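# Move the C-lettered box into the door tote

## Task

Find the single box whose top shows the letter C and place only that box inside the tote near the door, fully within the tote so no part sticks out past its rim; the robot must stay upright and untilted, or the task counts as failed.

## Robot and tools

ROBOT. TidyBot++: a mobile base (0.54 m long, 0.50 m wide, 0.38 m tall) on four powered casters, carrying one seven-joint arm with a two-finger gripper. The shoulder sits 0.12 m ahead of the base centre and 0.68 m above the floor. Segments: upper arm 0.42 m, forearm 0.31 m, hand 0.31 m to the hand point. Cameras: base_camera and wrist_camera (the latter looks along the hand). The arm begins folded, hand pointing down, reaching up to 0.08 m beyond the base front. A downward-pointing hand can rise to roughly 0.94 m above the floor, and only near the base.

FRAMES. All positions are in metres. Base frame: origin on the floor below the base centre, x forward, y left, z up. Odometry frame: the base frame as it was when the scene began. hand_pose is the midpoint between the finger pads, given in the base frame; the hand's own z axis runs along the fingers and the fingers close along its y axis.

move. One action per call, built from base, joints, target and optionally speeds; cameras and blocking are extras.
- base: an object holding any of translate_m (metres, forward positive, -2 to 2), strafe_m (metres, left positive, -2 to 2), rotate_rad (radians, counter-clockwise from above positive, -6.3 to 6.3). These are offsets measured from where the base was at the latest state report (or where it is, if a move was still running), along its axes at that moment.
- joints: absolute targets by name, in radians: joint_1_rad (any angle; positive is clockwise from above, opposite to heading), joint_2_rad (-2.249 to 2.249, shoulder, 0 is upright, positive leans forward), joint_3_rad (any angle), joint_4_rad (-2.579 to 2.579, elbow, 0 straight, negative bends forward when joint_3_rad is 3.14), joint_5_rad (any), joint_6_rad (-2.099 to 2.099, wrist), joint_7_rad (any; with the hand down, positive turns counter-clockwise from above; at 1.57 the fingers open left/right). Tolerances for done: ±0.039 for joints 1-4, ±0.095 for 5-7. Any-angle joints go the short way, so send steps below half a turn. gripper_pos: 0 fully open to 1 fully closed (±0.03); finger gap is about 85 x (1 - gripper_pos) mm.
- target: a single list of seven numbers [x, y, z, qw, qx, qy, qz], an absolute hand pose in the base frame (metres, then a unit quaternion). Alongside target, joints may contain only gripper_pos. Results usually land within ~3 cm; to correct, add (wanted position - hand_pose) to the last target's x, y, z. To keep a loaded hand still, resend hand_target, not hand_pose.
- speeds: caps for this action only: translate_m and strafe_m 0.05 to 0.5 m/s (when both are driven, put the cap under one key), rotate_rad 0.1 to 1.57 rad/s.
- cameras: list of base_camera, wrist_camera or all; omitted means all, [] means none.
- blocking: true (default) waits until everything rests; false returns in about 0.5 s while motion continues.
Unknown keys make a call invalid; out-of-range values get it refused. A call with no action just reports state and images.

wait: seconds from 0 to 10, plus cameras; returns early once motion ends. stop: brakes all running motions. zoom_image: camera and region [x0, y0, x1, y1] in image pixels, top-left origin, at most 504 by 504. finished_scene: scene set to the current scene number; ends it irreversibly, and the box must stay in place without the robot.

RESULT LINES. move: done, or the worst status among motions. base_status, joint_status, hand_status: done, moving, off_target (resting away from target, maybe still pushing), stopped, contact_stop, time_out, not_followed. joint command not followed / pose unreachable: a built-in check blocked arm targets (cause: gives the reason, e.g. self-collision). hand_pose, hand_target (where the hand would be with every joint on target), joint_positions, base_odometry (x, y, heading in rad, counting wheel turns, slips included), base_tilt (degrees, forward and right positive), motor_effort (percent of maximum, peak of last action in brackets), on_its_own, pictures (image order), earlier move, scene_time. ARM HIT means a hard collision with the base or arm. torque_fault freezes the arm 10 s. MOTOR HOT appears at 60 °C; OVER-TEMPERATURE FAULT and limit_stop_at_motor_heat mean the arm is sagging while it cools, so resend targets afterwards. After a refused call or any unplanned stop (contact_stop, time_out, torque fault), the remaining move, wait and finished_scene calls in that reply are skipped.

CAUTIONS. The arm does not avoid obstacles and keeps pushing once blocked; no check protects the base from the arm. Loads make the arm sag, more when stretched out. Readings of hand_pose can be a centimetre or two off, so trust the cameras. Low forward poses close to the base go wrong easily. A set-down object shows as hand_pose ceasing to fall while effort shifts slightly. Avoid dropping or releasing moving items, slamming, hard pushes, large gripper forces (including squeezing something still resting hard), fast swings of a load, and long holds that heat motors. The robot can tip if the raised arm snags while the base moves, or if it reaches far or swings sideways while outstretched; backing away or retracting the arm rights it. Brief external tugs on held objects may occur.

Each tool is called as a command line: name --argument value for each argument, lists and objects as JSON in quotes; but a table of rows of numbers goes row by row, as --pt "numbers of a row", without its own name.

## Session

move

Scene clock: 0.00 s.
base_odometry: x=+0.000 y=+0.000 heading=+0.000
base_tilt: forward=+0.1 right=-0.4
base_status: not commanded
joint_positions: joint_1_rad=+0.007 joint_2_rad=-0.358 joint_3_rad=+3.148 joint_4_rad=-2.541 joint_5_rad=-0.016 joint_6_rad=-0.877 joint_7_rad=+1.537 gripper_pos=+0.000
joint_status: not commanded
motor_effort: joint_1_rad=+0 joint_2_rad=-2 joint_3_rad=-1 joint_4_rad=+14 joint_5_rad=-1 joint_6_rad=+1 joint_7_rad=+0
hand_pose: x=+0.2543 y=+0.0036 z=+0.5851 quat_wxyz=(-0.008, +0.999, -0.029, +0.041) (m; base frame)
hand_target: x=+0.2544 y=+0.0036 z=+0.5851 quat_wxyz=(-0.008, +0.999, -0.029, +0.041) (m; base frame)
hand_status: not commanded
pictures: base_camera, wrist_camera
Images, in order (width x height): base_camera 644x364, wrist_camera 644x476.

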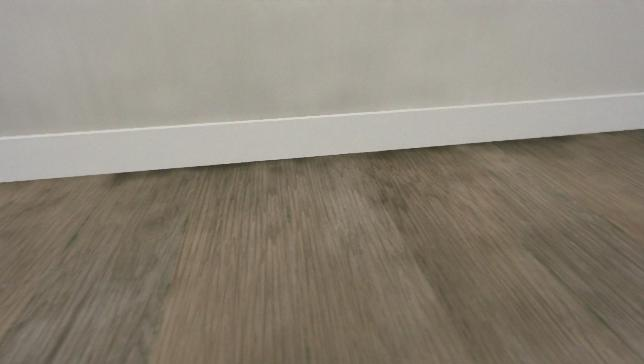

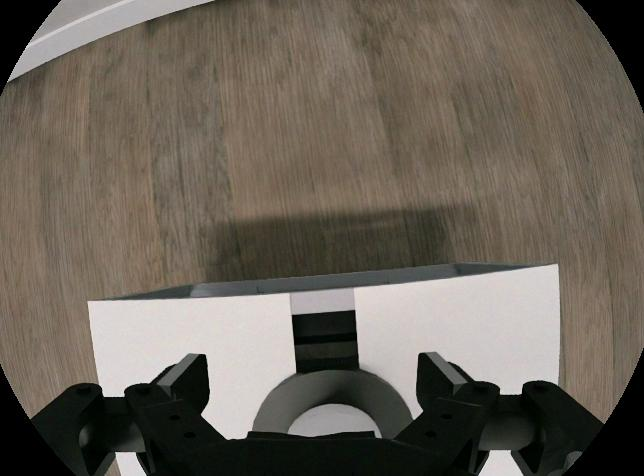

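move --base '{"rotate_rad": 1.0}' --joints '{"joint_2_rad": -0.3, "joint_4_rad": -2.3, "joint_6_rad": 0.1}'

move --base '{"rotate_rad": 1.0}'

move --base '{"rotate_rad": 1.0}'

move --base '{"rotate_rad": 1.0}'

move --base '{"rotate_rad": 1.0}'

Scene clock: 4.43 s.
move: done
base_odometry: x=+0.000 y=+0.000 heading=+0.999
base_tilt: forward=+0.1 right=-0.4
base_status: done
joint_positions: joint_1_rad=+0.007 joint_2_rad=-0.324 joint_3_rad=+3.148 joint_4_rad=-2.303 joint_5_rad=-0.016 joint_6_rad=+0.009 joint_7_rad=+1.537 gripper_pos=+0.000
joint_status: all done
motor_effort: joint_1_rad=+0(2) joint_2_rad=-9(10) joint_3_rad=+0(2) joint_4_rad=+20(20) joint_5_rad=-1(1) joint_6_rad=+8(8) joint_7_rad=+0(0)
hand_pose: x=+0.5604 y=-0.0049 z=+0.8350 quat_wxyz=(-0.011, +0.833, -0.027, +0.553) (m; base frame)
hand_target: x=+0.5751 y=-0.0056 z=+0.8523 quat_wxyz=(-0.011, +0.813, -0.027, +0.582) (m; base frame)
hand_status: not commanded
pictures: base_camera, wrist_camera
Images, in order (width x height): base_camera 644x364, wrist_camera 644x476.

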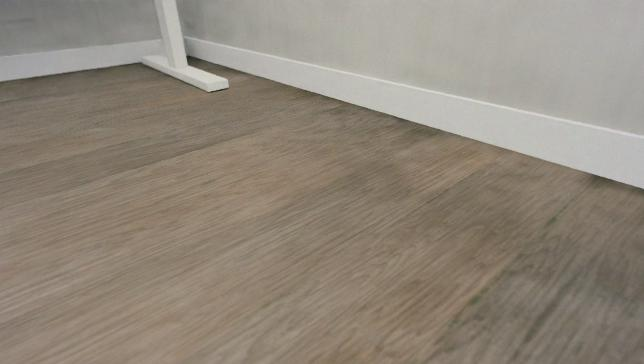

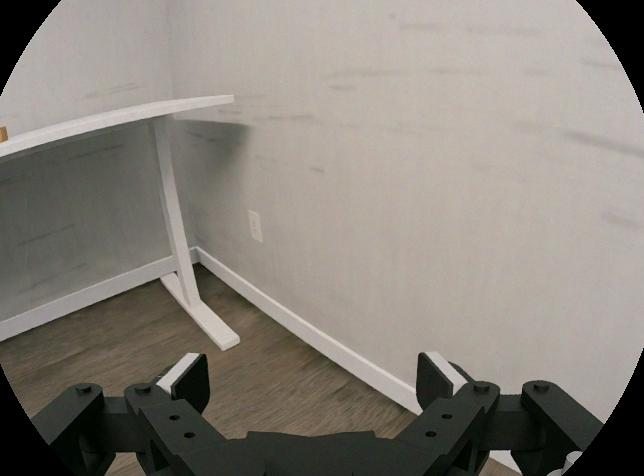

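Scene clock: 6.33 s.
move: done
base_odometry: x=+0.000 y=+0.000 heading=+1.998
base_tilt: forward=+0.1 right=-0.4
base_status: done
joint_positions: joint_1_rad=+0.007 joint_2_rad=-0.324 joint_3_rad=+3.148 joint_4_rad=-2.303 joint_5_rad=-0.016 joint_6_rad=+0.012 joint_7_rad=+1.537 gripper_pos=+0.000
joint_status: not commanded
motor_effort: joint_1_rad=+1(2) joint_2_rad=-9(10) joint_3_rad=+0(3) joint_4_rad=+20(20) joint_5_rad=+0(1) joint_6_rad=+8(8) joint_7_rad=+0(1)
hand_pose: x=+0.5608 y=-0.0049 z=+0.8358 quat_wxyz=(-0.011, +0.832, -0.027, +0.554) (m; base frame)
hand_target: x=+0.5751 y=-0.0056 z=+0.8523 quat_wxyz=(-0.011, +0.813, -0.027, +0.582) (m; base frame)
hand_status: not commanded
pictures: base_camera, wrist_camera
Images, in order (width x height): base_camera 644x364, wrist_camera 644x476.

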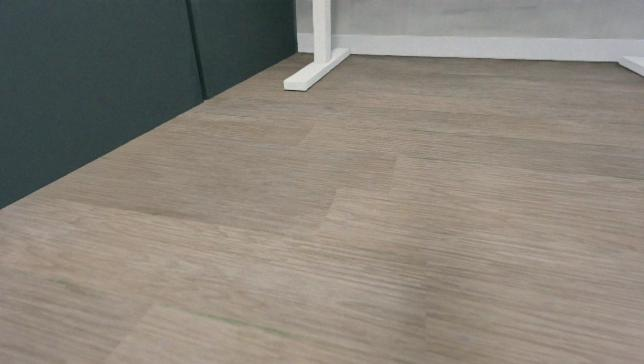

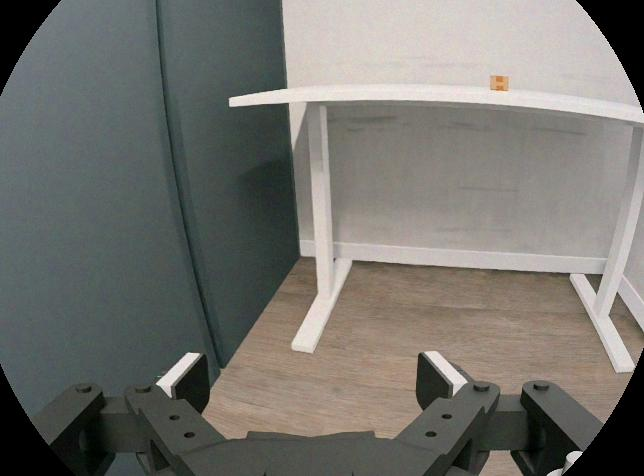

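Scene clock: 8.23 s.
move: done
base_odometry: x=+0.000 y=+0.000 heading=+2.997
base_tilt: forward=+0.1 right=-0.4
base_status: done
joint_positions: joint_1_rad=+0.007 joint_2_rad=-0.324 joint_3_rad=+3.148 joint_4_rad=-2.303 joint_5_rad=-0.016 joint_6_rad=+0.012 joint_7_rad=+1.537 gripper_pos=+0.000
joint_status: not commanded
motor_effort: joint_1_rad=+1(2) joint_2_rad=-9(10) joint_3_rad=+0(2) joint_4_rad=+20(20) joint_5_rad=+0(1) joint_6_rad=+8(8) joint_7_rad=+0(1)
hand_pose: x=+0.5609 y=-0.0048 z=+0.8359 quat_wxyz=(-0.011, +0.832, -0.027, +0.554) (m; base frame)
hand_target: x=+0.5751 y=-0.0056 z=+0.8523 quat_wxyz=(-0.011, +0.813, -0.027, +0.582) (m; base frame)
hand_status: not commanded
pictures: base_camera, wrist_camera
Images, in order (width x height): base_camera 644x364, wrist_camera 644x476.

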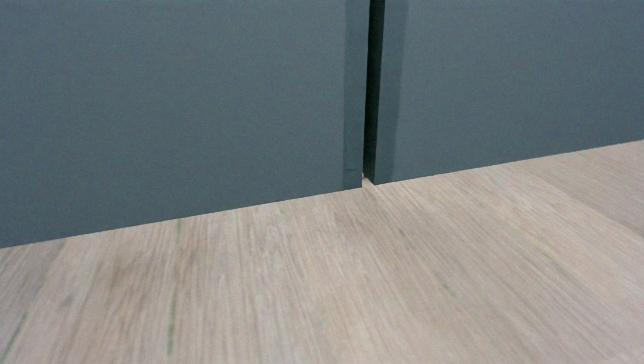

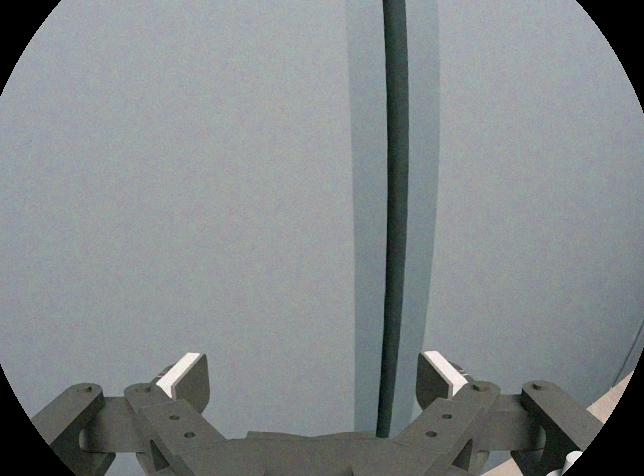

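Scene clock: 10.13 s.
move: done
base_odometry: x=+0.000 y=+0.000 heading=-2.287
base_tilt: forward=+0.1 right=-0.4
base_status: done
joint_positions: joint_1_rad=+0.007 joint_2_rad=-0.324 joint_3_rad=+3.148 joint_4_rad=-2.303 joint_5_rad=-0.016 joint_6_rad=+0.013 joint_7_rad=+1.537 gripper_pos=+0.000
joint_status: not commanded
motor_effort: joint_1_rad=+0(3) joint_2_rad=-9(10) joint_3_rad=+0(3) joint_4_rad=+20(20) joint_5_rad=+0(1) joint_6_rad=+8(8) joint_7_rad=+1(1)
hand_pose: x=+0.5610 y=-0.0048 z=+0.8358 quat_wxyz=(-0.011, +0.832, -0.027, +0.554) (m; base frame)
hand_target: x=+0.5751 y=-0.0056 z=+0.8523 quat_wxyz=(-0.011, +0.813, -0.027, +0.582) (m; base frame)
hand_status: not commanded
pictures: base_camera, wrist_camera
Images, in order (width x height): base_camera 644x364, wrist_camera 644x476.

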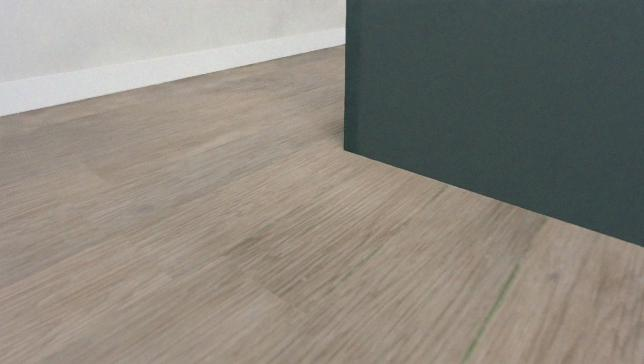

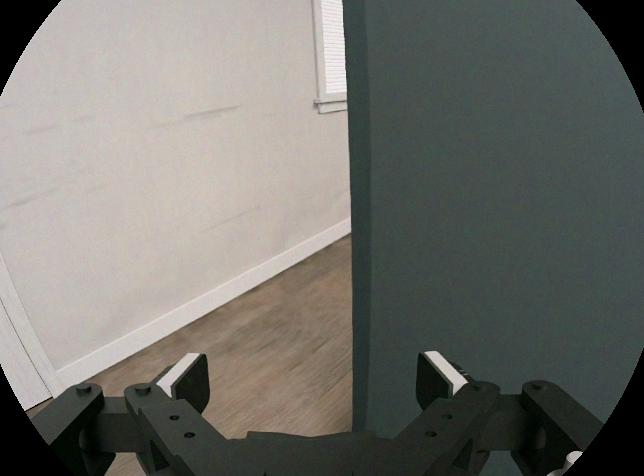

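Scene clock: 12.03 s.
move: done
base_odometry: x=+0.000 y=+0.000 heading=-1.288
base_tilt: forward=+0.1 right=-0.4
base_status: done
joint_positions: joint_1_rad=+0.007 joint_2_rad=-0.323 joint_3_rad=+3.148 joint_4_rad=-2.303 joint_5_rad=-0.016 joint_6_rad=+0.013 joint_7_rad=+1.537 gripper_pos=+0.000
joint_status: not commanded
motor_effort: joint_1_rad=+0(2) joint_2_rad=-9(10) joint_3_rad=+0(2) joint_4_rad=+20(20) joint_5_rad=-1(1) joint_6_rad=+8(8) joint_7_rad=+0(1)
hand_pose: x=+0.5610 y=-0.0048 z=+0.8358 quat_wxyz=(-0.011, +0.832, -0.027, +0.554) (m; base frame)
hand_target: x=+0.5751 y=-0.0056 z=+0.8523 quat_wxyz=(-0.011, +0.813, -0.027, +0.582) (m; base frame)
hand_status: not commanded
pictures: base_camera, wrist_camera
Images, in order (width x height): base_camera 644x364, wrist_camera 644x476.

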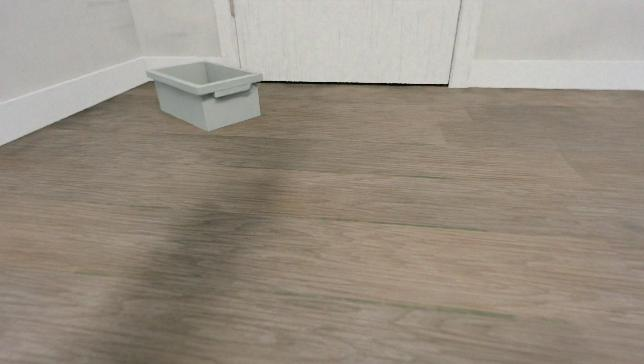

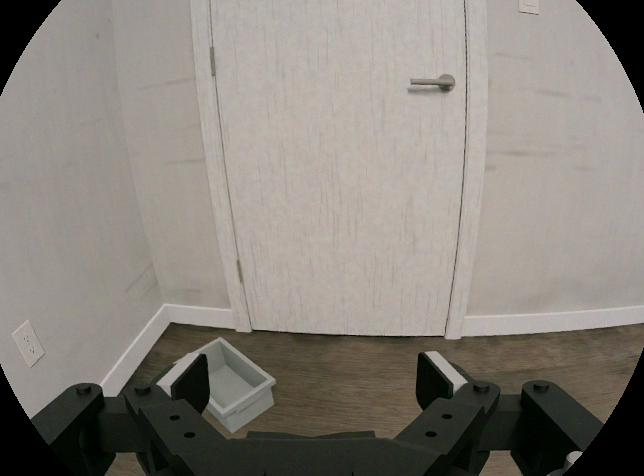

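move --base '{"rotate_rad": 3.06}' --cameras '[]'

move --joints '{"joint_2_rad": -0.1, "joint_4_rad": -1.5, "joint_6_rad": -0.35}' --cameras '["wrist_camera"]'

Scene clock: 18.53 s.
move: done
base_odometry: x=+0.000 y=+0.000 heading=+1.771
base_tilt: forward=+0.0 right=-0.5
base_status: done
joint_positions: joint_1_rad=+0.007 joint_2_rad=-0.322 joint_3_rad=+3.148 joint_4_rad=-2.303 joint_5_rad=-0.016 joint_6_rad=+0.014 joint_7_rad=+1.537 gripper_pos=+0.000
joint_status: not commanded
motor_effort: joint_1_rad=+1(2) joint_2_rad=-9(11) joint_3_rad=+0(3) joint_4_rad=+20(20) joint_5_rad=+0(1) joint_6_rad=+8(8) joint_7_rad=+0(1)
hand_pose: x=+0.5614 y=-0.0048 z=+0.8353 quat_wxyz=(-0.011, +0.832, -0.027, +0.554) (m; base frame)
hand_target: x=+0.5751 y=-0.0056 z=+0.8523 quat_wxyz=(-0.011, +0.813, -0.027, +0.582) (m; base frame)
hand_status: not commanded
pictures: none
No camera images: "cameras" was empty.

Scene clock: 20.60 s.
move: done
base_odometry: x=+0.000 y=+0.000 heading=+1.771
base_tilt: forward=+0.1 right=-0.4
base_status: not commanded
joint_positions: joint_1_rad=+0.007 joint_2_rad=-0.131 joint_3_rad=+3.148 joint_4_rad=-1.516 joint_5_rad=-0.016 joint_6_rad=-0.267 joint_7_rad=+1.537 gripper_pos=+0.000
joint_status: all done
motor_effort: joint_1_rad=+0(1) joint_2_rad=-18(18) joint_3_rad=+0(1) joint_4_rad=+22(23) joint_5_rad=+0(1) joint_6_rad=+8(9) joint_7_rad=+0(1)
hand_pose: x=+0.6834 y=-0.0052 z=+1.1318 quat_wxyz=(-0.014, +0.735, -0.022, +0.678) (m; base frame)
hand_target: x=+0.6931 y=-0.0050 z=+1.0984 quat_wxyz=(-0.014, +0.767, -0.022, +0.641) (m; base frame)
hand_status: not commanded
pictures: wrist_camera
Images, in order (width x height): wrist_camera 644x476.

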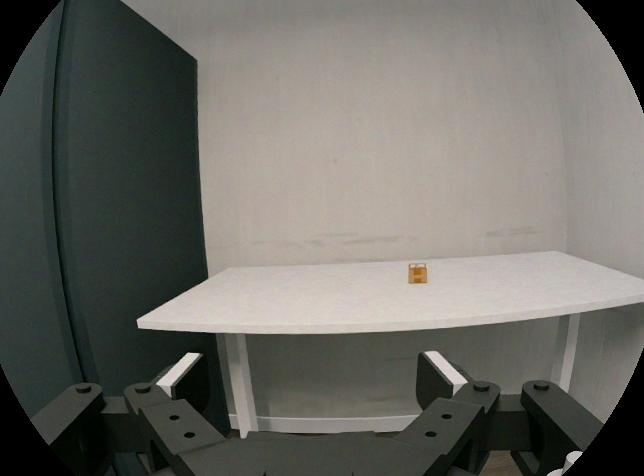

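zoom_image --camera "wrist_camera" --region '[396, 252, 440, 296]'

Scaled by 11.455.

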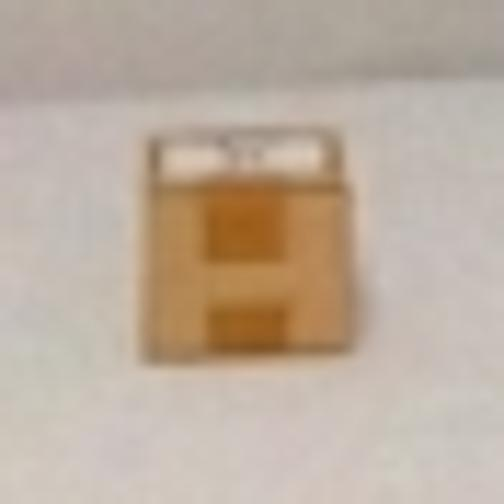

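move --base '{"translate_m": 0.5, "strafe_m": -0.2}'

zoom_image --camera "wrist_camera" --region '[322, 270, 422, 370]'

Scene clock: 25.87 s.
move: done
base_odometry: x=+0.097 y=+0.530 heading=+1.771
base_tilt: forward=+0.1 right=-0.4
base_status: done
joint_positions: joint_1_rad=+0.007 joint_2_rad=-0.112 joint_3_rad=+3.148 joint_4_rad=-1.514 joint_5_rad=-0.016 joint_6_rad=-0.273 joint_7_rad=+1.537 gripper_pos=+0.000
joint_status: not commanded
motor_effort: joint_1_rad=+0(2) joint_2_rad=-19(22) joint_3_rad=+0(2) joint_4_rad=+21(23) joint_5_rad=+0(1) joint_6_rad=+9(9) joint_7_rad=+0(1)
hand_pose: x=+0.6916 y=-0.0052 z=+1.1206 quat_wxyz=(-0.014, +0.743, -0.022, +0.669) (m; base frame)
hand_target: x=+0.6931 y=-0.0050 z=+1.0984 quat_wxyz=(-0.014, +0.767, -0.022, +0.641) (m; base frame)
hand_status: not commanded
pictures: base_camera, wrist_camera
Images, in order (width x height): base_camera 644x364, wrist_camera 644x476.

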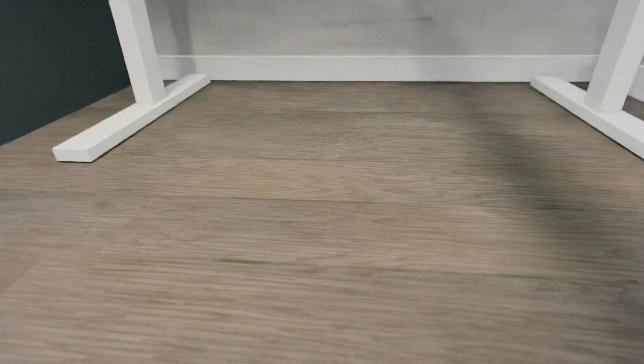

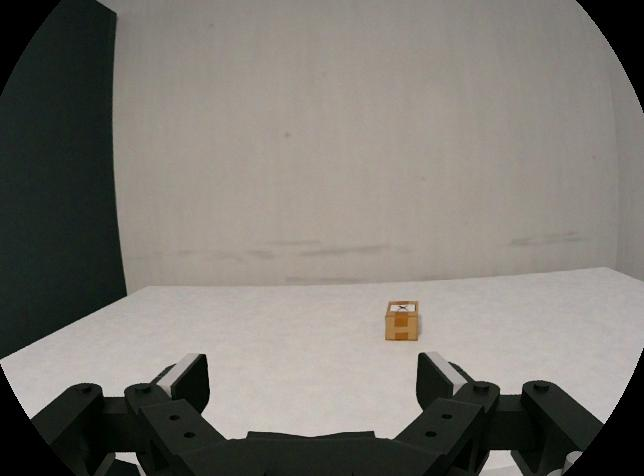

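Scaled by 5.040.

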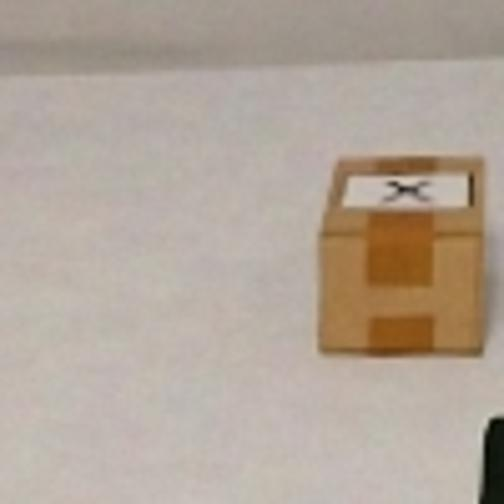

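move --base '{"translate_m": -1.515, "strafe_m": 0.45, "rotate_rad": 1.602}' --joints '{"joint_2_rad": -0.37, "joint_4_rad": -2.5, "joint_6_rad": 0.1}'

Scene clock: 40.87 s.
move: done
base_odometry: x=-0.042 y=-1.044 heading=-2.909
base_tilt: forward=+0.1 right=-0.4
base_status: done
joint_positions: joint_1_rad=+0.007 joint_2_rad=-0.348 joint_3_rad=+3.150 joint_4_rad=-2.487 joint_5_rad=-0.016 joint_6_rad=+0.012 joint_7_rad=+1.537 gripper_pos=+0.000
joint_status: all done
motor_effort: joint_1_rad=+0(3) joint_2_rad=-7(22) joint_3_rad=-1(4) joint_4_rad=+18(22) joint_5_rad=+0(1) joint_6_rad=+7(9) joint_7_rad=+0(1)
hand_pose: x=+0.5049 y=-0.0049 z=+0.7438 quat_wxyz=(-0.010, +0.874, -0.029, +0.486) (m; base frame)
hand_target: x=+0.5124 y=-0.0045 z=+0.7694 quat_wxyz=(-0.010, +0.849, -0.028, +0.528) (m; base frame)
hand_status: not commanded
pictures: base_camera, wrist_camera
Images, in order (width x height): base_camera 644x364, wrist_camera 644x476.

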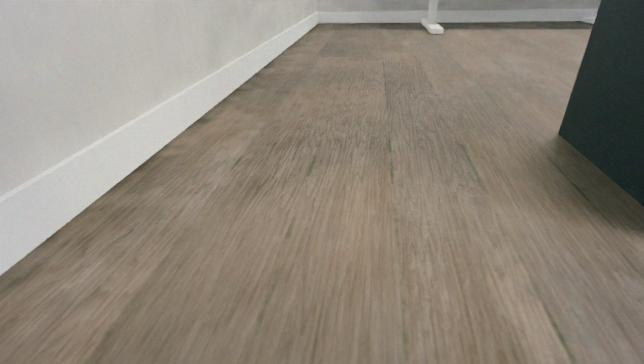

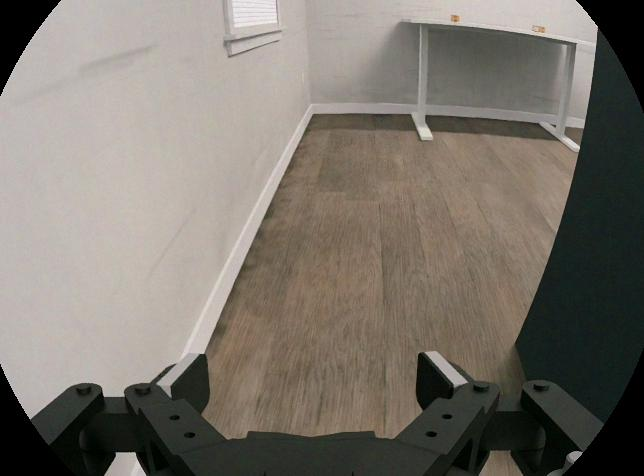

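move --base '{"translate_m": 1.7, "strafe_m": -0.195, "rotate_rad": -0.13}' --joints '{"joint_2_rad": -0.1, "joint_4_rad": -1.5, "joint_6_rad": -0.45, "joint_5_rad": 0.0}'

Scene clock: 57.07 s.
move: done
base_odometry: x=-1.742 y=-1.247 heading=-3.040
base_tilt: forward=+0.1 right=-0.4
base_status: done
joint_positions: joint_1_rad=+0.007 joint_2_rad=-0.115 joint_3_rad=+3.150 joint_4_rad=-1.514 joint_5_rad=-0.016 joint_6_rad=-0.371 joint_7_rad=+1.537 gripper_pos=+0.000
joint_status: all done
motor_effort: joint_1_rad=+1(2) joint_2_rad=-19(22) joint_3_rad=+0(2) joint_4_rad=+21(23) joint_5_rad=+0(2) joint_6_rad=+8(9) joint_7_rad=+0(1)
hand_pose: x=+0.6857 y=-0.0064 z=+1.0918 quat_wxyz=(-0.013, +0.774, -0.024, +0.633) (m; base frame)
hand_target: x=+0.6861 y=-0.0066 z=+1.0681 quat_wxyz=(-0.006, +0.798, -0.019, +0.602) (m; base frame)
hand_status: not commanded
pictures: base_camera, wrist_camera
Images, in order (width x height): base_camera 644x364, wrist_camera 644x476.

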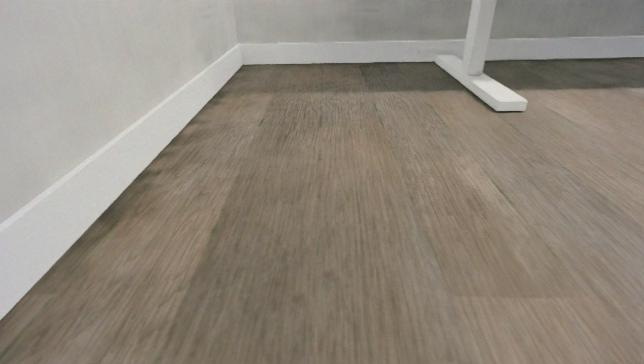

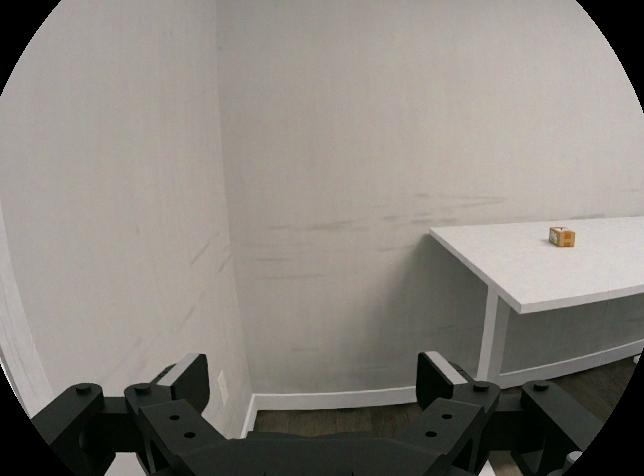

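move --base '{"strafe_m": -0.85, "translate_m": 0.2}'

zoom_image --camera "wrist_camera" --region '[250, 190, 450, 340]'

Scene clock: 65.87 s.
move: done
base_odometry: x=-2.027 y=-0.422 heading=-3.039
base_tilt: forward=+0.1 right=-0.4
base_status: done
joint_positions: joint_1_rad=+0.007 joint_2_rad=-0.115 joint_3_rad=+3.150 joint_4_rad=-1.514 joint_5_rad=-0.016 joint_6_rad=-0.372 joint_7_rad=+1.537 gripper_pos=+0.000
joint_status: not commanded
motor_effort: joint_1_rad=+1(3) joint_2_rad=-19(20) joint_3_rad=-1(3) joint_4_rad=+21(22) joint_5_rad=+0(1) joint_6_rad=+8(9) joint_7_rad=+0(1)
hand_pose: x=+0.6856 y=-0.0063 z=+1.0916 quat_wxyz=(-0.013, +0.774, -0.024, +0.633) (m; base frame)
hand_target: x=+0.6861 y=-0.0066 z=+1.0681 quat_wxyz=(-0.006, +0.798, -0.019, +0.602) (m; base frame)
hand_status: not commanded
pictures: base_camera, wrist_camera
Images, in order (width x height): base_camera 644x364, wrist_camera 644x476.

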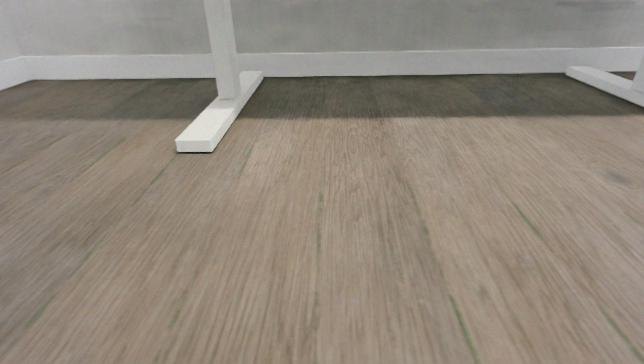

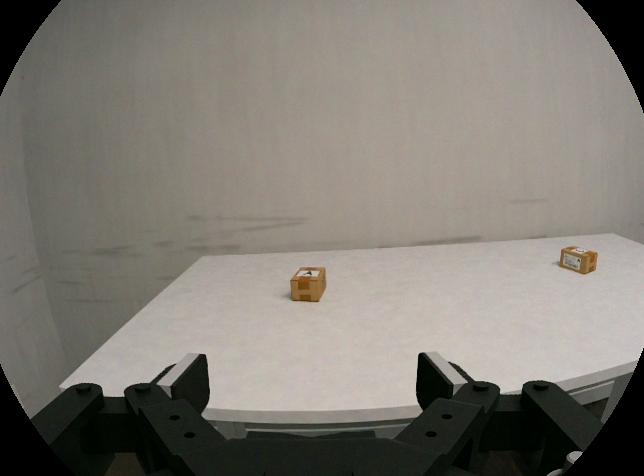

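Scaled by 2.520.

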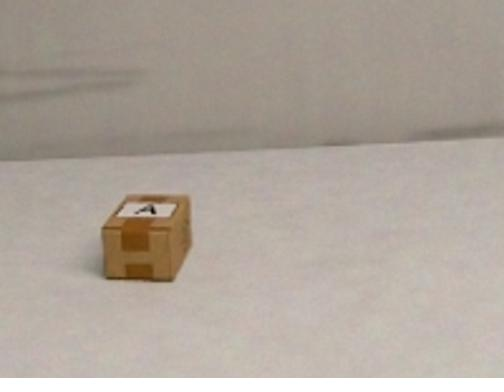

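zoom_image --camera "wrist_camera" --region '[545, 230, 605, 290]'

Scaled by 8.400.

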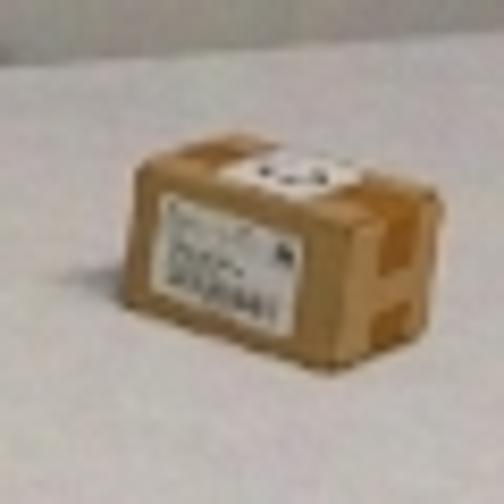

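move --base '{"strafe_m": -0.75}'

zoom_image --camera "wrist_camera" --region '[240, 200, 400, 320]'

Scene clock: 71.60 s.
move: done
base_odometry: x=-2.104 y=+0.324 heading=-3.039
base_tilt: forward=+0.1 right=-0.4
base_status: done
joint_positions: joint_1_rad=+0.007 joint_2_rad=-0.115 joint_3_rad=+3.150 joint_4_rad=-1.514 joint_5_rad=-0.016 joint_6_rad=-0.372 joint_7_rad=+1.537 gripper_pos=+0.000
joint_status: not commanded
motor_effort: joint_1_rad=+0(2) joint_2_rad=-19(20) joint_3_rad=+0(3) joint_4_rad=+21(22) joint_5_rad=-1(1) joint_6_rad=+8(9) joint_7_rad=+0(1)
hand_pose: x=+0.6856 y=-0.0063 z=+1.0916 quat_wxyz=(-0.013, +0.774, -0.024, +0.633) (m; base frame)
hand_target: x=+0.6861 y=-0.0066 z=+1.0681 quat_wxyz=(-0.006, +0.798, -0.019, +0.602) (m; base frame)
hand_status: not commanded
pictures: base_camera, wrist_camera
Images, in order (width x height): base_camera 644x364, wrist_camera 644x476.

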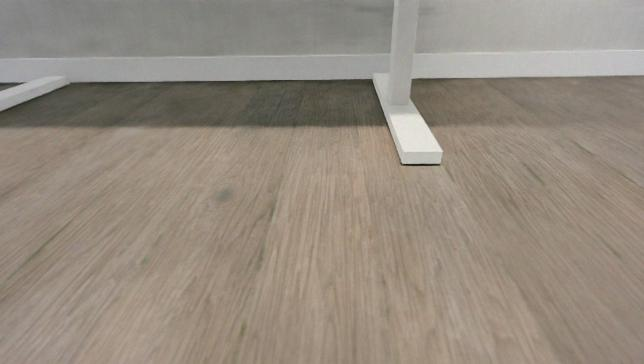

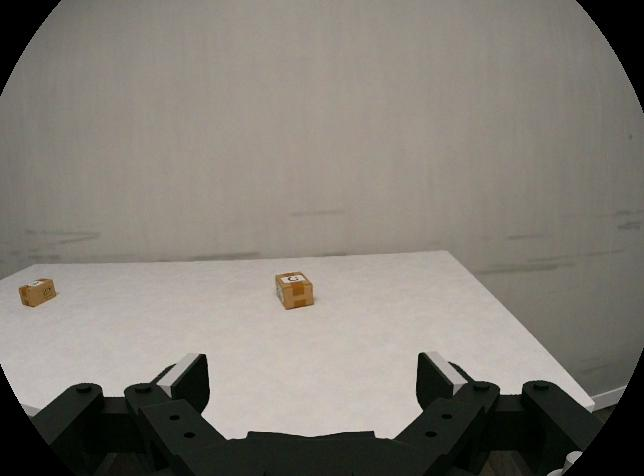

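Scaled by 3.150.

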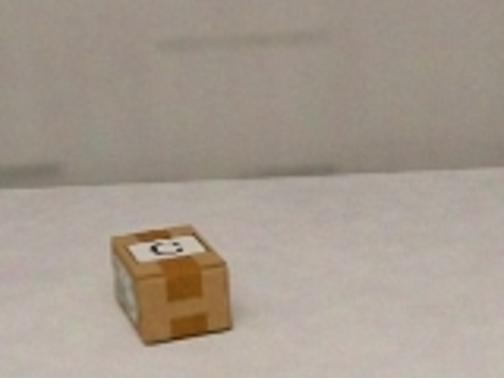

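zoom_image --camera "wrist_camera" --region '[272, 266, 317, 311]'

Scaled by 11.200.

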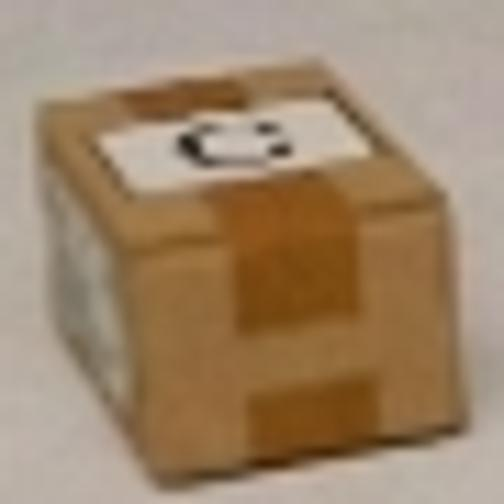

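move --base '{"strafe_m": -0.5, "rotate_rad": 0.4, "translate_m": 0.1}'

zoom_image --camera "wrist_camera" --region '[272, 246, 372, 346]'

Scene clock: 90.97 s.
move: done
base_odometry: x=-2.255 y=+0.811 heading=-2.638
base_tilt: forward=+0.1 right=-0.4
base_status: done
joint_positions: joint_1_rad=+0.006 joint_2_rad=-0.115 joint_3_rad=+3.146 joint_4_rad=-1.514 joint_5_rad=-0.016 joint_6_rad=-0.372 joint_7_rad=+1.537 gripper_pos=+0.000
joint_status: not commanded
motor_effort: joint_1_rad=-1(4) joint_2_rad=-19(21) joint_3_rad=-1(4) joint_4_rad=+21(22) joint_5_rad=+0(1) joint_6_rad=+8(9) joint_7_rad=+0(0)
hand_pose: x=+0.6856 y=-0.0027 z=+1.0917 quat_wxyz=(-0.015, +0.774, -0.021, +0.633) (m; base frame)
hand_target: x=+0.6861 y=-0.0066 z=+1.0681 quat_wxyz=(-0.006, +0.798, -0.019, +0.602) (m; base frame)
hand_status: not commanded
pictures: base_camera, wrist_camera
Images, in order (width x height): base_camera 644x364, wrist_camera 644x476.

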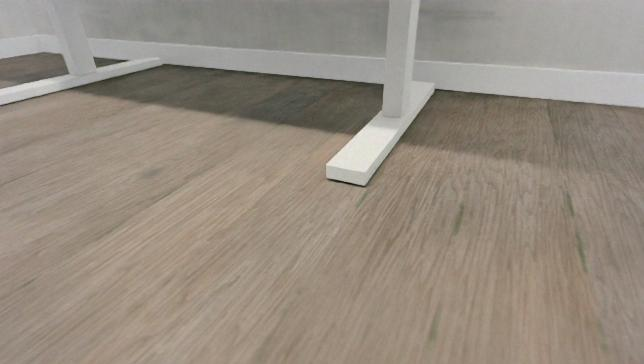

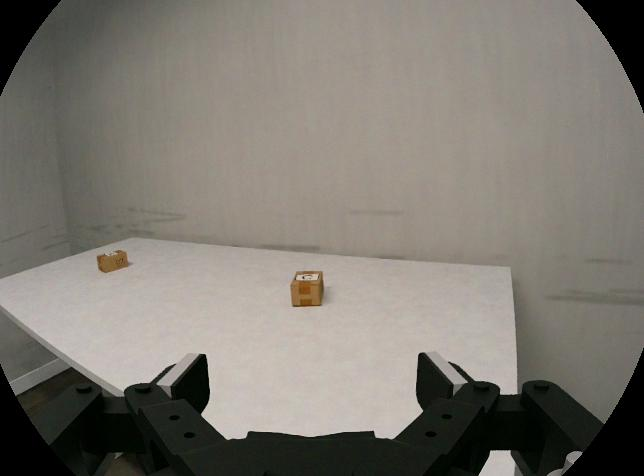

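Scaled by 5.040.

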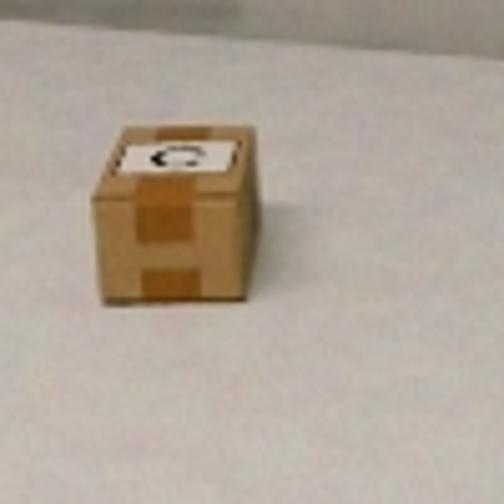

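move --base '{"strafe_m": 0.03, "translate_m": 0.48}' --joints '{"joint_2_rad": -0.1, "joint_4_rad": -1.4, "joint_6_rad": -0.7, "joint_3_rad": 3.14}'

zoom_image --camera "wrist_camera" --region '[242, 246, 392, 396]'

Scene clock: 103.57 s.
move: done
base_odometry: x=-2.661 y=+0.554 heading=-2.639
base_tilt: forward=+0.1 right=-0.5
base_status: done
joint_positions: joint_1_rad=+0.006 joint_2_rad=-0.102 joint_3_rad=+3.146 joint_4_rad=-1.413 joint_5_rad=-0.016 joint_6_rad=-0.620 joint_7_rad=+1.537 gripper_pos=+0.000
joint_status: all done
motor_effort: joint_1_rad=+0(1) joint_2_rad=-19(23) joint_3_rad=-1(1) joint_4_rad=+21(23) joint_5_rad=+0(1) joint_6_rad=+8(10) joint_7_rad=+0(1)
hand_pose: x=+0.6714 y=-0.0015 z=+1.0715 quat_wxyz=(-0.014, +0.822, -0.021, +0.569) (m; base frame)
hand_target: x=+0.6629 y=-0.0017 z=+1.0550 quat_wxyz=(-0.008, +0.841, -0.017, +0.540) (m; base frame)
hand_status: not commanded
pictures: base_camera, wrist_camera
Images, in order (width x height): base_camera 644x364, wrist_camera 644x476.

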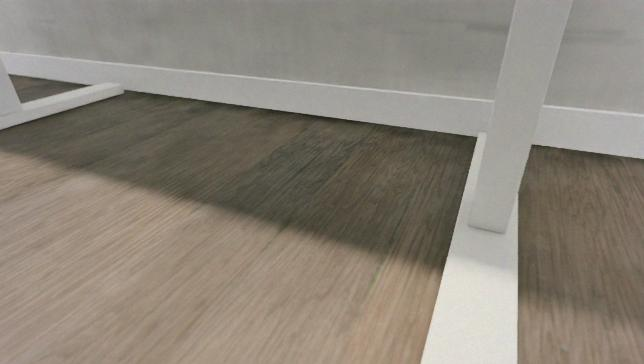

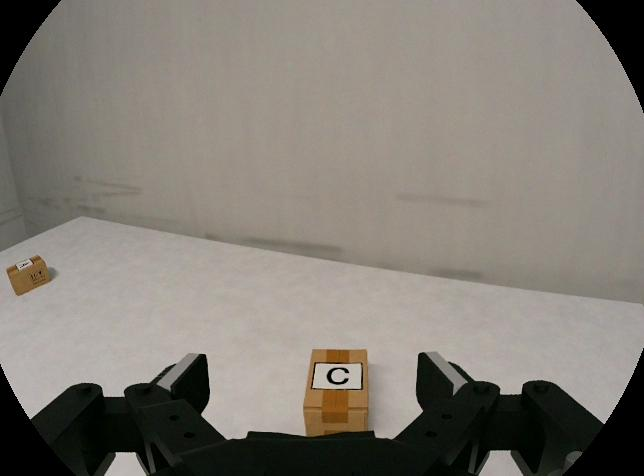

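Scaled by 3.360.

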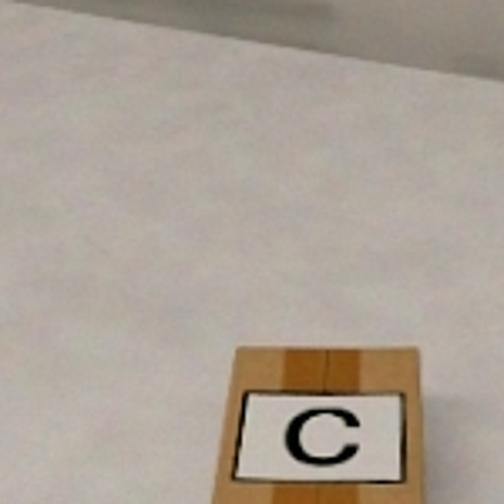

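move --base '{"rotate_rad": -0.025}' --joints '{"joint_2_rad": 0.48, "joint_4_rad": -0.70, "joint_6_rad": -1.21}'

Scene clock: 121.83 s.
move: done
base_odometry: x=-2.661 y=+0.553 heading=-2.663
base_tilt: forward=+0.1 right=-0.4
base_status: done
joint_positions: joint_1_rad=+0.006 joint_2_rad=+0.456 joint_3_rad=+3.146 joint_4_rad=-0.718 joint_5_rad=-0.016 joint_6_rad=-1.127 joint_7_rad=+1.537 gripper_pos=+0.000
joint_status: all done
motor_effort: joint_1_rad=+0(3) joint_2_rad=-38(40) joint_3_rad=-1(4) joint_4_rad=+19(22) joint_5_rad=+0(2) joint_6_rad=+6(9) joint_7_rad=+0(1)
hand_pose: x=+0.8264 y=-0.0006 z=+0.9735 quat_wxyz=(-0.012, +0.913, -0.020, +0.408) (m; base frame)
hand_target: x=+0.8165 y=-0.0029 z=+0.9474 quat_wxyz=(-0.006, +0.930, -0.019, +0.367) (m; base frame)
hand_status: not commanded
pictures: base_camera, wrist_camera
Images, in order (width x height): base_camera 644x364, wrist_camera 644x476.

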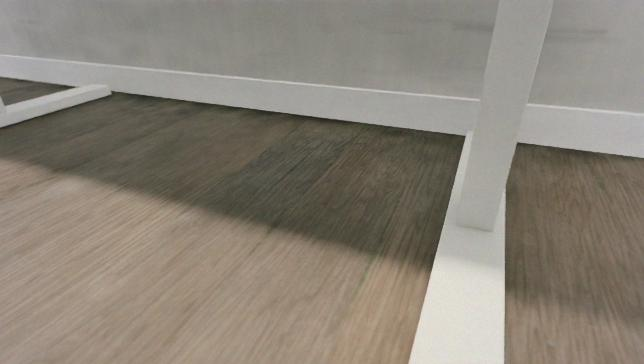

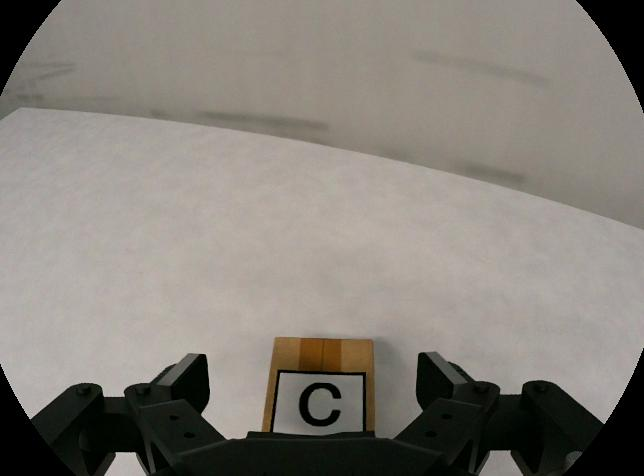

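move --joints '{"joint_2_rad": 0.51, "joint_4_rad": -0.855, "joint_6_rad": -0.916}' --cameras '["wrist_camera"]'

Scene clock: 127.90 s.
move: done
base_odometry: x=-2.661 y=+0.553 heading=-2.663
base_tilt: forward=+0.1 right=-0.4
base_status: not commanded
joint_positions: joint_1_rad=+0.006 joint_2_rad=+0.489 joint_3_rad=+3.146 joint_4_rad=-0.846 joint_5_rad=-0.016 joint_6_rad=-0.999 joint_7_rad=+1.537 gripper_pos=+0.000
joint_status: all done
motor_effort: joint_1_rad=+1(1) joint_2_rad=-40(43) joint_3_rad=-1(1) joint_4_rad=+20(21) joint_5_rad=+0(1) joint_6_rad=+6(7) joint_7_rad=+0(0)
hand_pose: x=+0.8474 y=-0.0011 z=+0.9120 quat_wxyz=(-0.012, +0.919, -0.021, +0.393) (m; base frame)
hand_target: x=+0.8682 y=-0.0032 z=+0.9103 quat_wxyz=(-0.006, +0.909, -0.018, +0.417) (m; base frame)
hand_status: not commanded
pictures: wrist_camera
Images, in order (width x height): wrist_camera 644x476.

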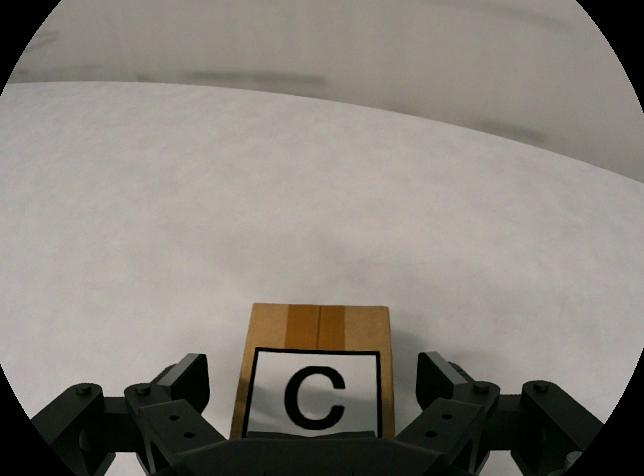

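move --joints '{"joint_2_rad": 0.535}' --cameras '["wrist_camera"]'

Scene clock: 130.37 s.
move: done
base_odometry: x=-2.661 y=+0.553 heading=-2.663
base_tilt: forward=+0.1 right=-0.4
base_status: not commanded
joint_positions: joint_1_rad=+0.006 joint_2_rad=+0.506 joint_3_rad=+3.146 joint_4_rad=-0.846 joint_5_rad=-0.016 joint_6_rad=-0.999 joint_7_rad=+1.537 gripper_pos=+0.000
joint_status: all done
motor_effort: joint_1_rad=+0(1) joint_2_rad=-41(42) joint_3_rad=-1(1) joint_4_rad=+20(20) joint_5_rad=+0(1) joint_6_rad=+6(6) joint_7_rad=+0(0)
hand_pose: x=+0.8512 y=-0.0012 z=+0.8987 quat_wxyz=(-0.012, +0.923, -0.021, +0.385) (m; base frame)
hand_target: x=+0.8736 y=-0.0032 z=+0.8915 quat_wxyz=(-0.006, +0.914, -0.018, +0.406) (m; base frame)
hand_status: not commanded
pictures: wrist_camera
Images, in order (width x height): wrist_camera 644x476.

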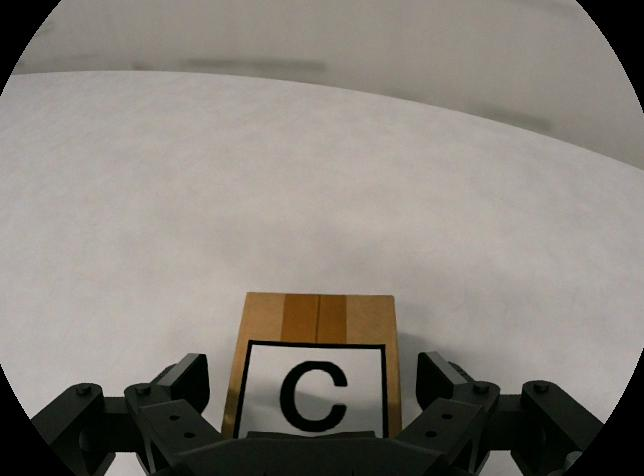

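move --joints '{"joint_2_rad": 0.548}' --cameras '[]'

move --joints '{"gripper_pos": 0.4}' --cameras '["wrist_camera"]'

Scene clock: 134.53 s.
move: done
base_odometry: x=-2.661 y=+0.553 heading=-2.663
base_tilt: forward=+0.1 right=-0.4
base_status: not commanded
joint_positions: joint_1_rad=+0.006 joint_2_rad=+0.516 joint_3_rad=+3.146 joint_4_rad=-0.846 joint_5_rad=-0.016 joint_6_rad=-0.999 joint_7_rad=+1.537 gripper_pos=+0.000
joint_status: all done
motor_effort: joint_1_rad=+0(1) joint_2_rad=-41(42) joint_3_rad=+0(1) joint_4_rad=+20(20) joint_5_rad=+0(1) joint_6_rad=+6(6) joint_7_rad=+0(0)
hand_pose: x=+0.8533 y=-0.0012 z=+0.8913 quat_wxyz=(-0.011, +0.925, -0.021, +0.380) (m; base frame)
hand_target: x=+0.8763 y=-0.0033 z=+0.8817 quat_wxyz=(-0.006, +0.916, -0.019, +0.400) (m; base frame)
hand_status: not commanded
pictures: none
No camera images: "cameras" was empty.

Scene clock: 135.30 s.
move: off_target
base_odometry: x=-2.661 y=+0.553 heading=-2.663
base_tilt: forward=+0.1 right=-0.4
base_status: not commanded
joint_positions: joint_1_rad=+0.006 joint_2_rad=+0.514 joint_3_rad=+3.146 joint_4_rad=-0.842 joint_5_rad=-0.016 joint_6_rad=-0.990 joint_7_rad=+1.537 gripper_pos=+0.343
joint_status: gripper_pos off_target (ended at +0.343, target +0.400)
motor_effort: joint_1_rad=+0(1) joint_2_rad=-37(42) joint_3_rad=-2(2) joint_4_rad=+18(20) joint_5_rad=-1(1) joint_6_rad=+5(7) joint_7_rad=+0(0)
hand_pose: x=+0.8554 y=-0.0012 z=+0.8973 quat_wxyz=(-0.012, +0.922, -0.021, +0.387) (m; base frame)
hand_target: x=+0.8763 y=-0.0033 z=+0.8817 quat_wxyz=(-0.006, +0.916, -0.019, +0.400) (m; base frame)
hand_status: not commanded
pictures: wrist_camera
Images, in order (width x height): wrist_camera 644x476.

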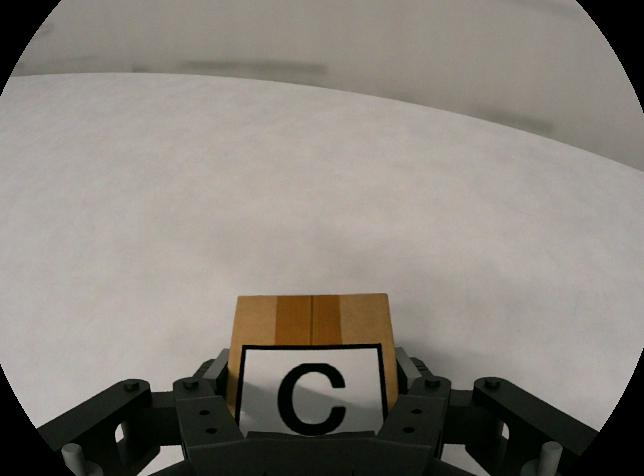

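move --joints '{"joint_2_rad": 0.43}' --cameras '[]'

move --joints '{"joint_2_rad": 0.2, "joint_4_rad": -1.0, "gripper_pos": 0.7}' --cameras '["wrist_camera"]'

Scene clock: 138.37 s.
move: done
base_odometry: x=-2.661 y=+0.553 heading=-2.663
base_tilt: forward=+0.1 right=-0.4
base_status: not commanded
joint_positions: joint_1_rad=+0.006 joint_2_rad=+0.440 joint_3_rad=+3.146 joint_4_rad=-0.856 joint_5_rad=-0.016 joint_6_rad=-0.990 joint_7_rad=+1.537 gripper_pos=+0.343
joint_status: all done
motor_effort: joint_1_rad=+0(1) joint_2_rad=-40(45) joint_3_rad=-1(1) joint_4_rad=+21(22) joint_5_rad=-1(1) joint_6_rad=+7(7) joint_7_rad=+0(0)
hand_pose: x=+0.8358 y=-0.0011 z=+0.9439 quat_wxyz=(-0.012, +0.910, -0.021, +0.415) (m; base frame)
hand_target: x=+0.8475 y=-0.0031 z=+0.9695 quat_wxyz=(-0.007, +0.891, -0.018, +0.453) (m; base frame)
hand_status: not commanded
pictures: none
No camera images: "cameras" was empty.

Scene clock: 139.93 s.
move: off_target
base_odometry: x=-2.661 y=+0.553 heading=-2.663
base_tilt: forward=+0.1 right=-0.5
base_status: not commanded
joint_positions: joint_1_rad=+0.006 joint_2_rad=+0.199 joint_3_rad=+3.146 joint_4_rad=-0.991 joint_5_rad=-0.016 joint_6_rad=-0.990 joint_7_rad=+1.537 gripper_pos=+0.343
joint_status: gripper_pos off_target (ended at +0.343, target +0.700); the others done
motor_effort: joint_1_rad=+0(1) joint_2_rad=-31(42) joint_3_rad=-1(1) joint_4_rad=+21(22) joint_5_rad=-1(1) joint_6_rad=+8(8) joint_7_rad=+0(0)
hand_pose: x=+0.7495 y=-0.0006 z=+1.0327 quat_wxyz=(-0.013, +0.886, -0.020, +0.462) (m; base frame)
hand_target: x=+0.7617 y=-0.0024 z=+1.0467 quat_wxyz=(-0.007, +0.871, -0.017, +0.491) (m; base frame)
hand_status: not commanded
pictures: wrist_camera
Images, in order (width x height): wrist_camera 644x476.

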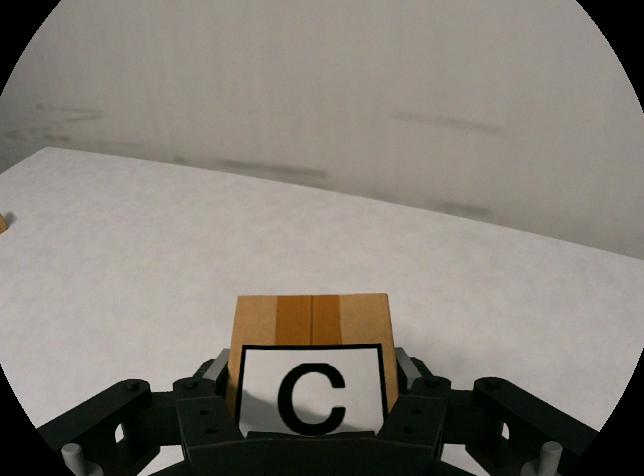

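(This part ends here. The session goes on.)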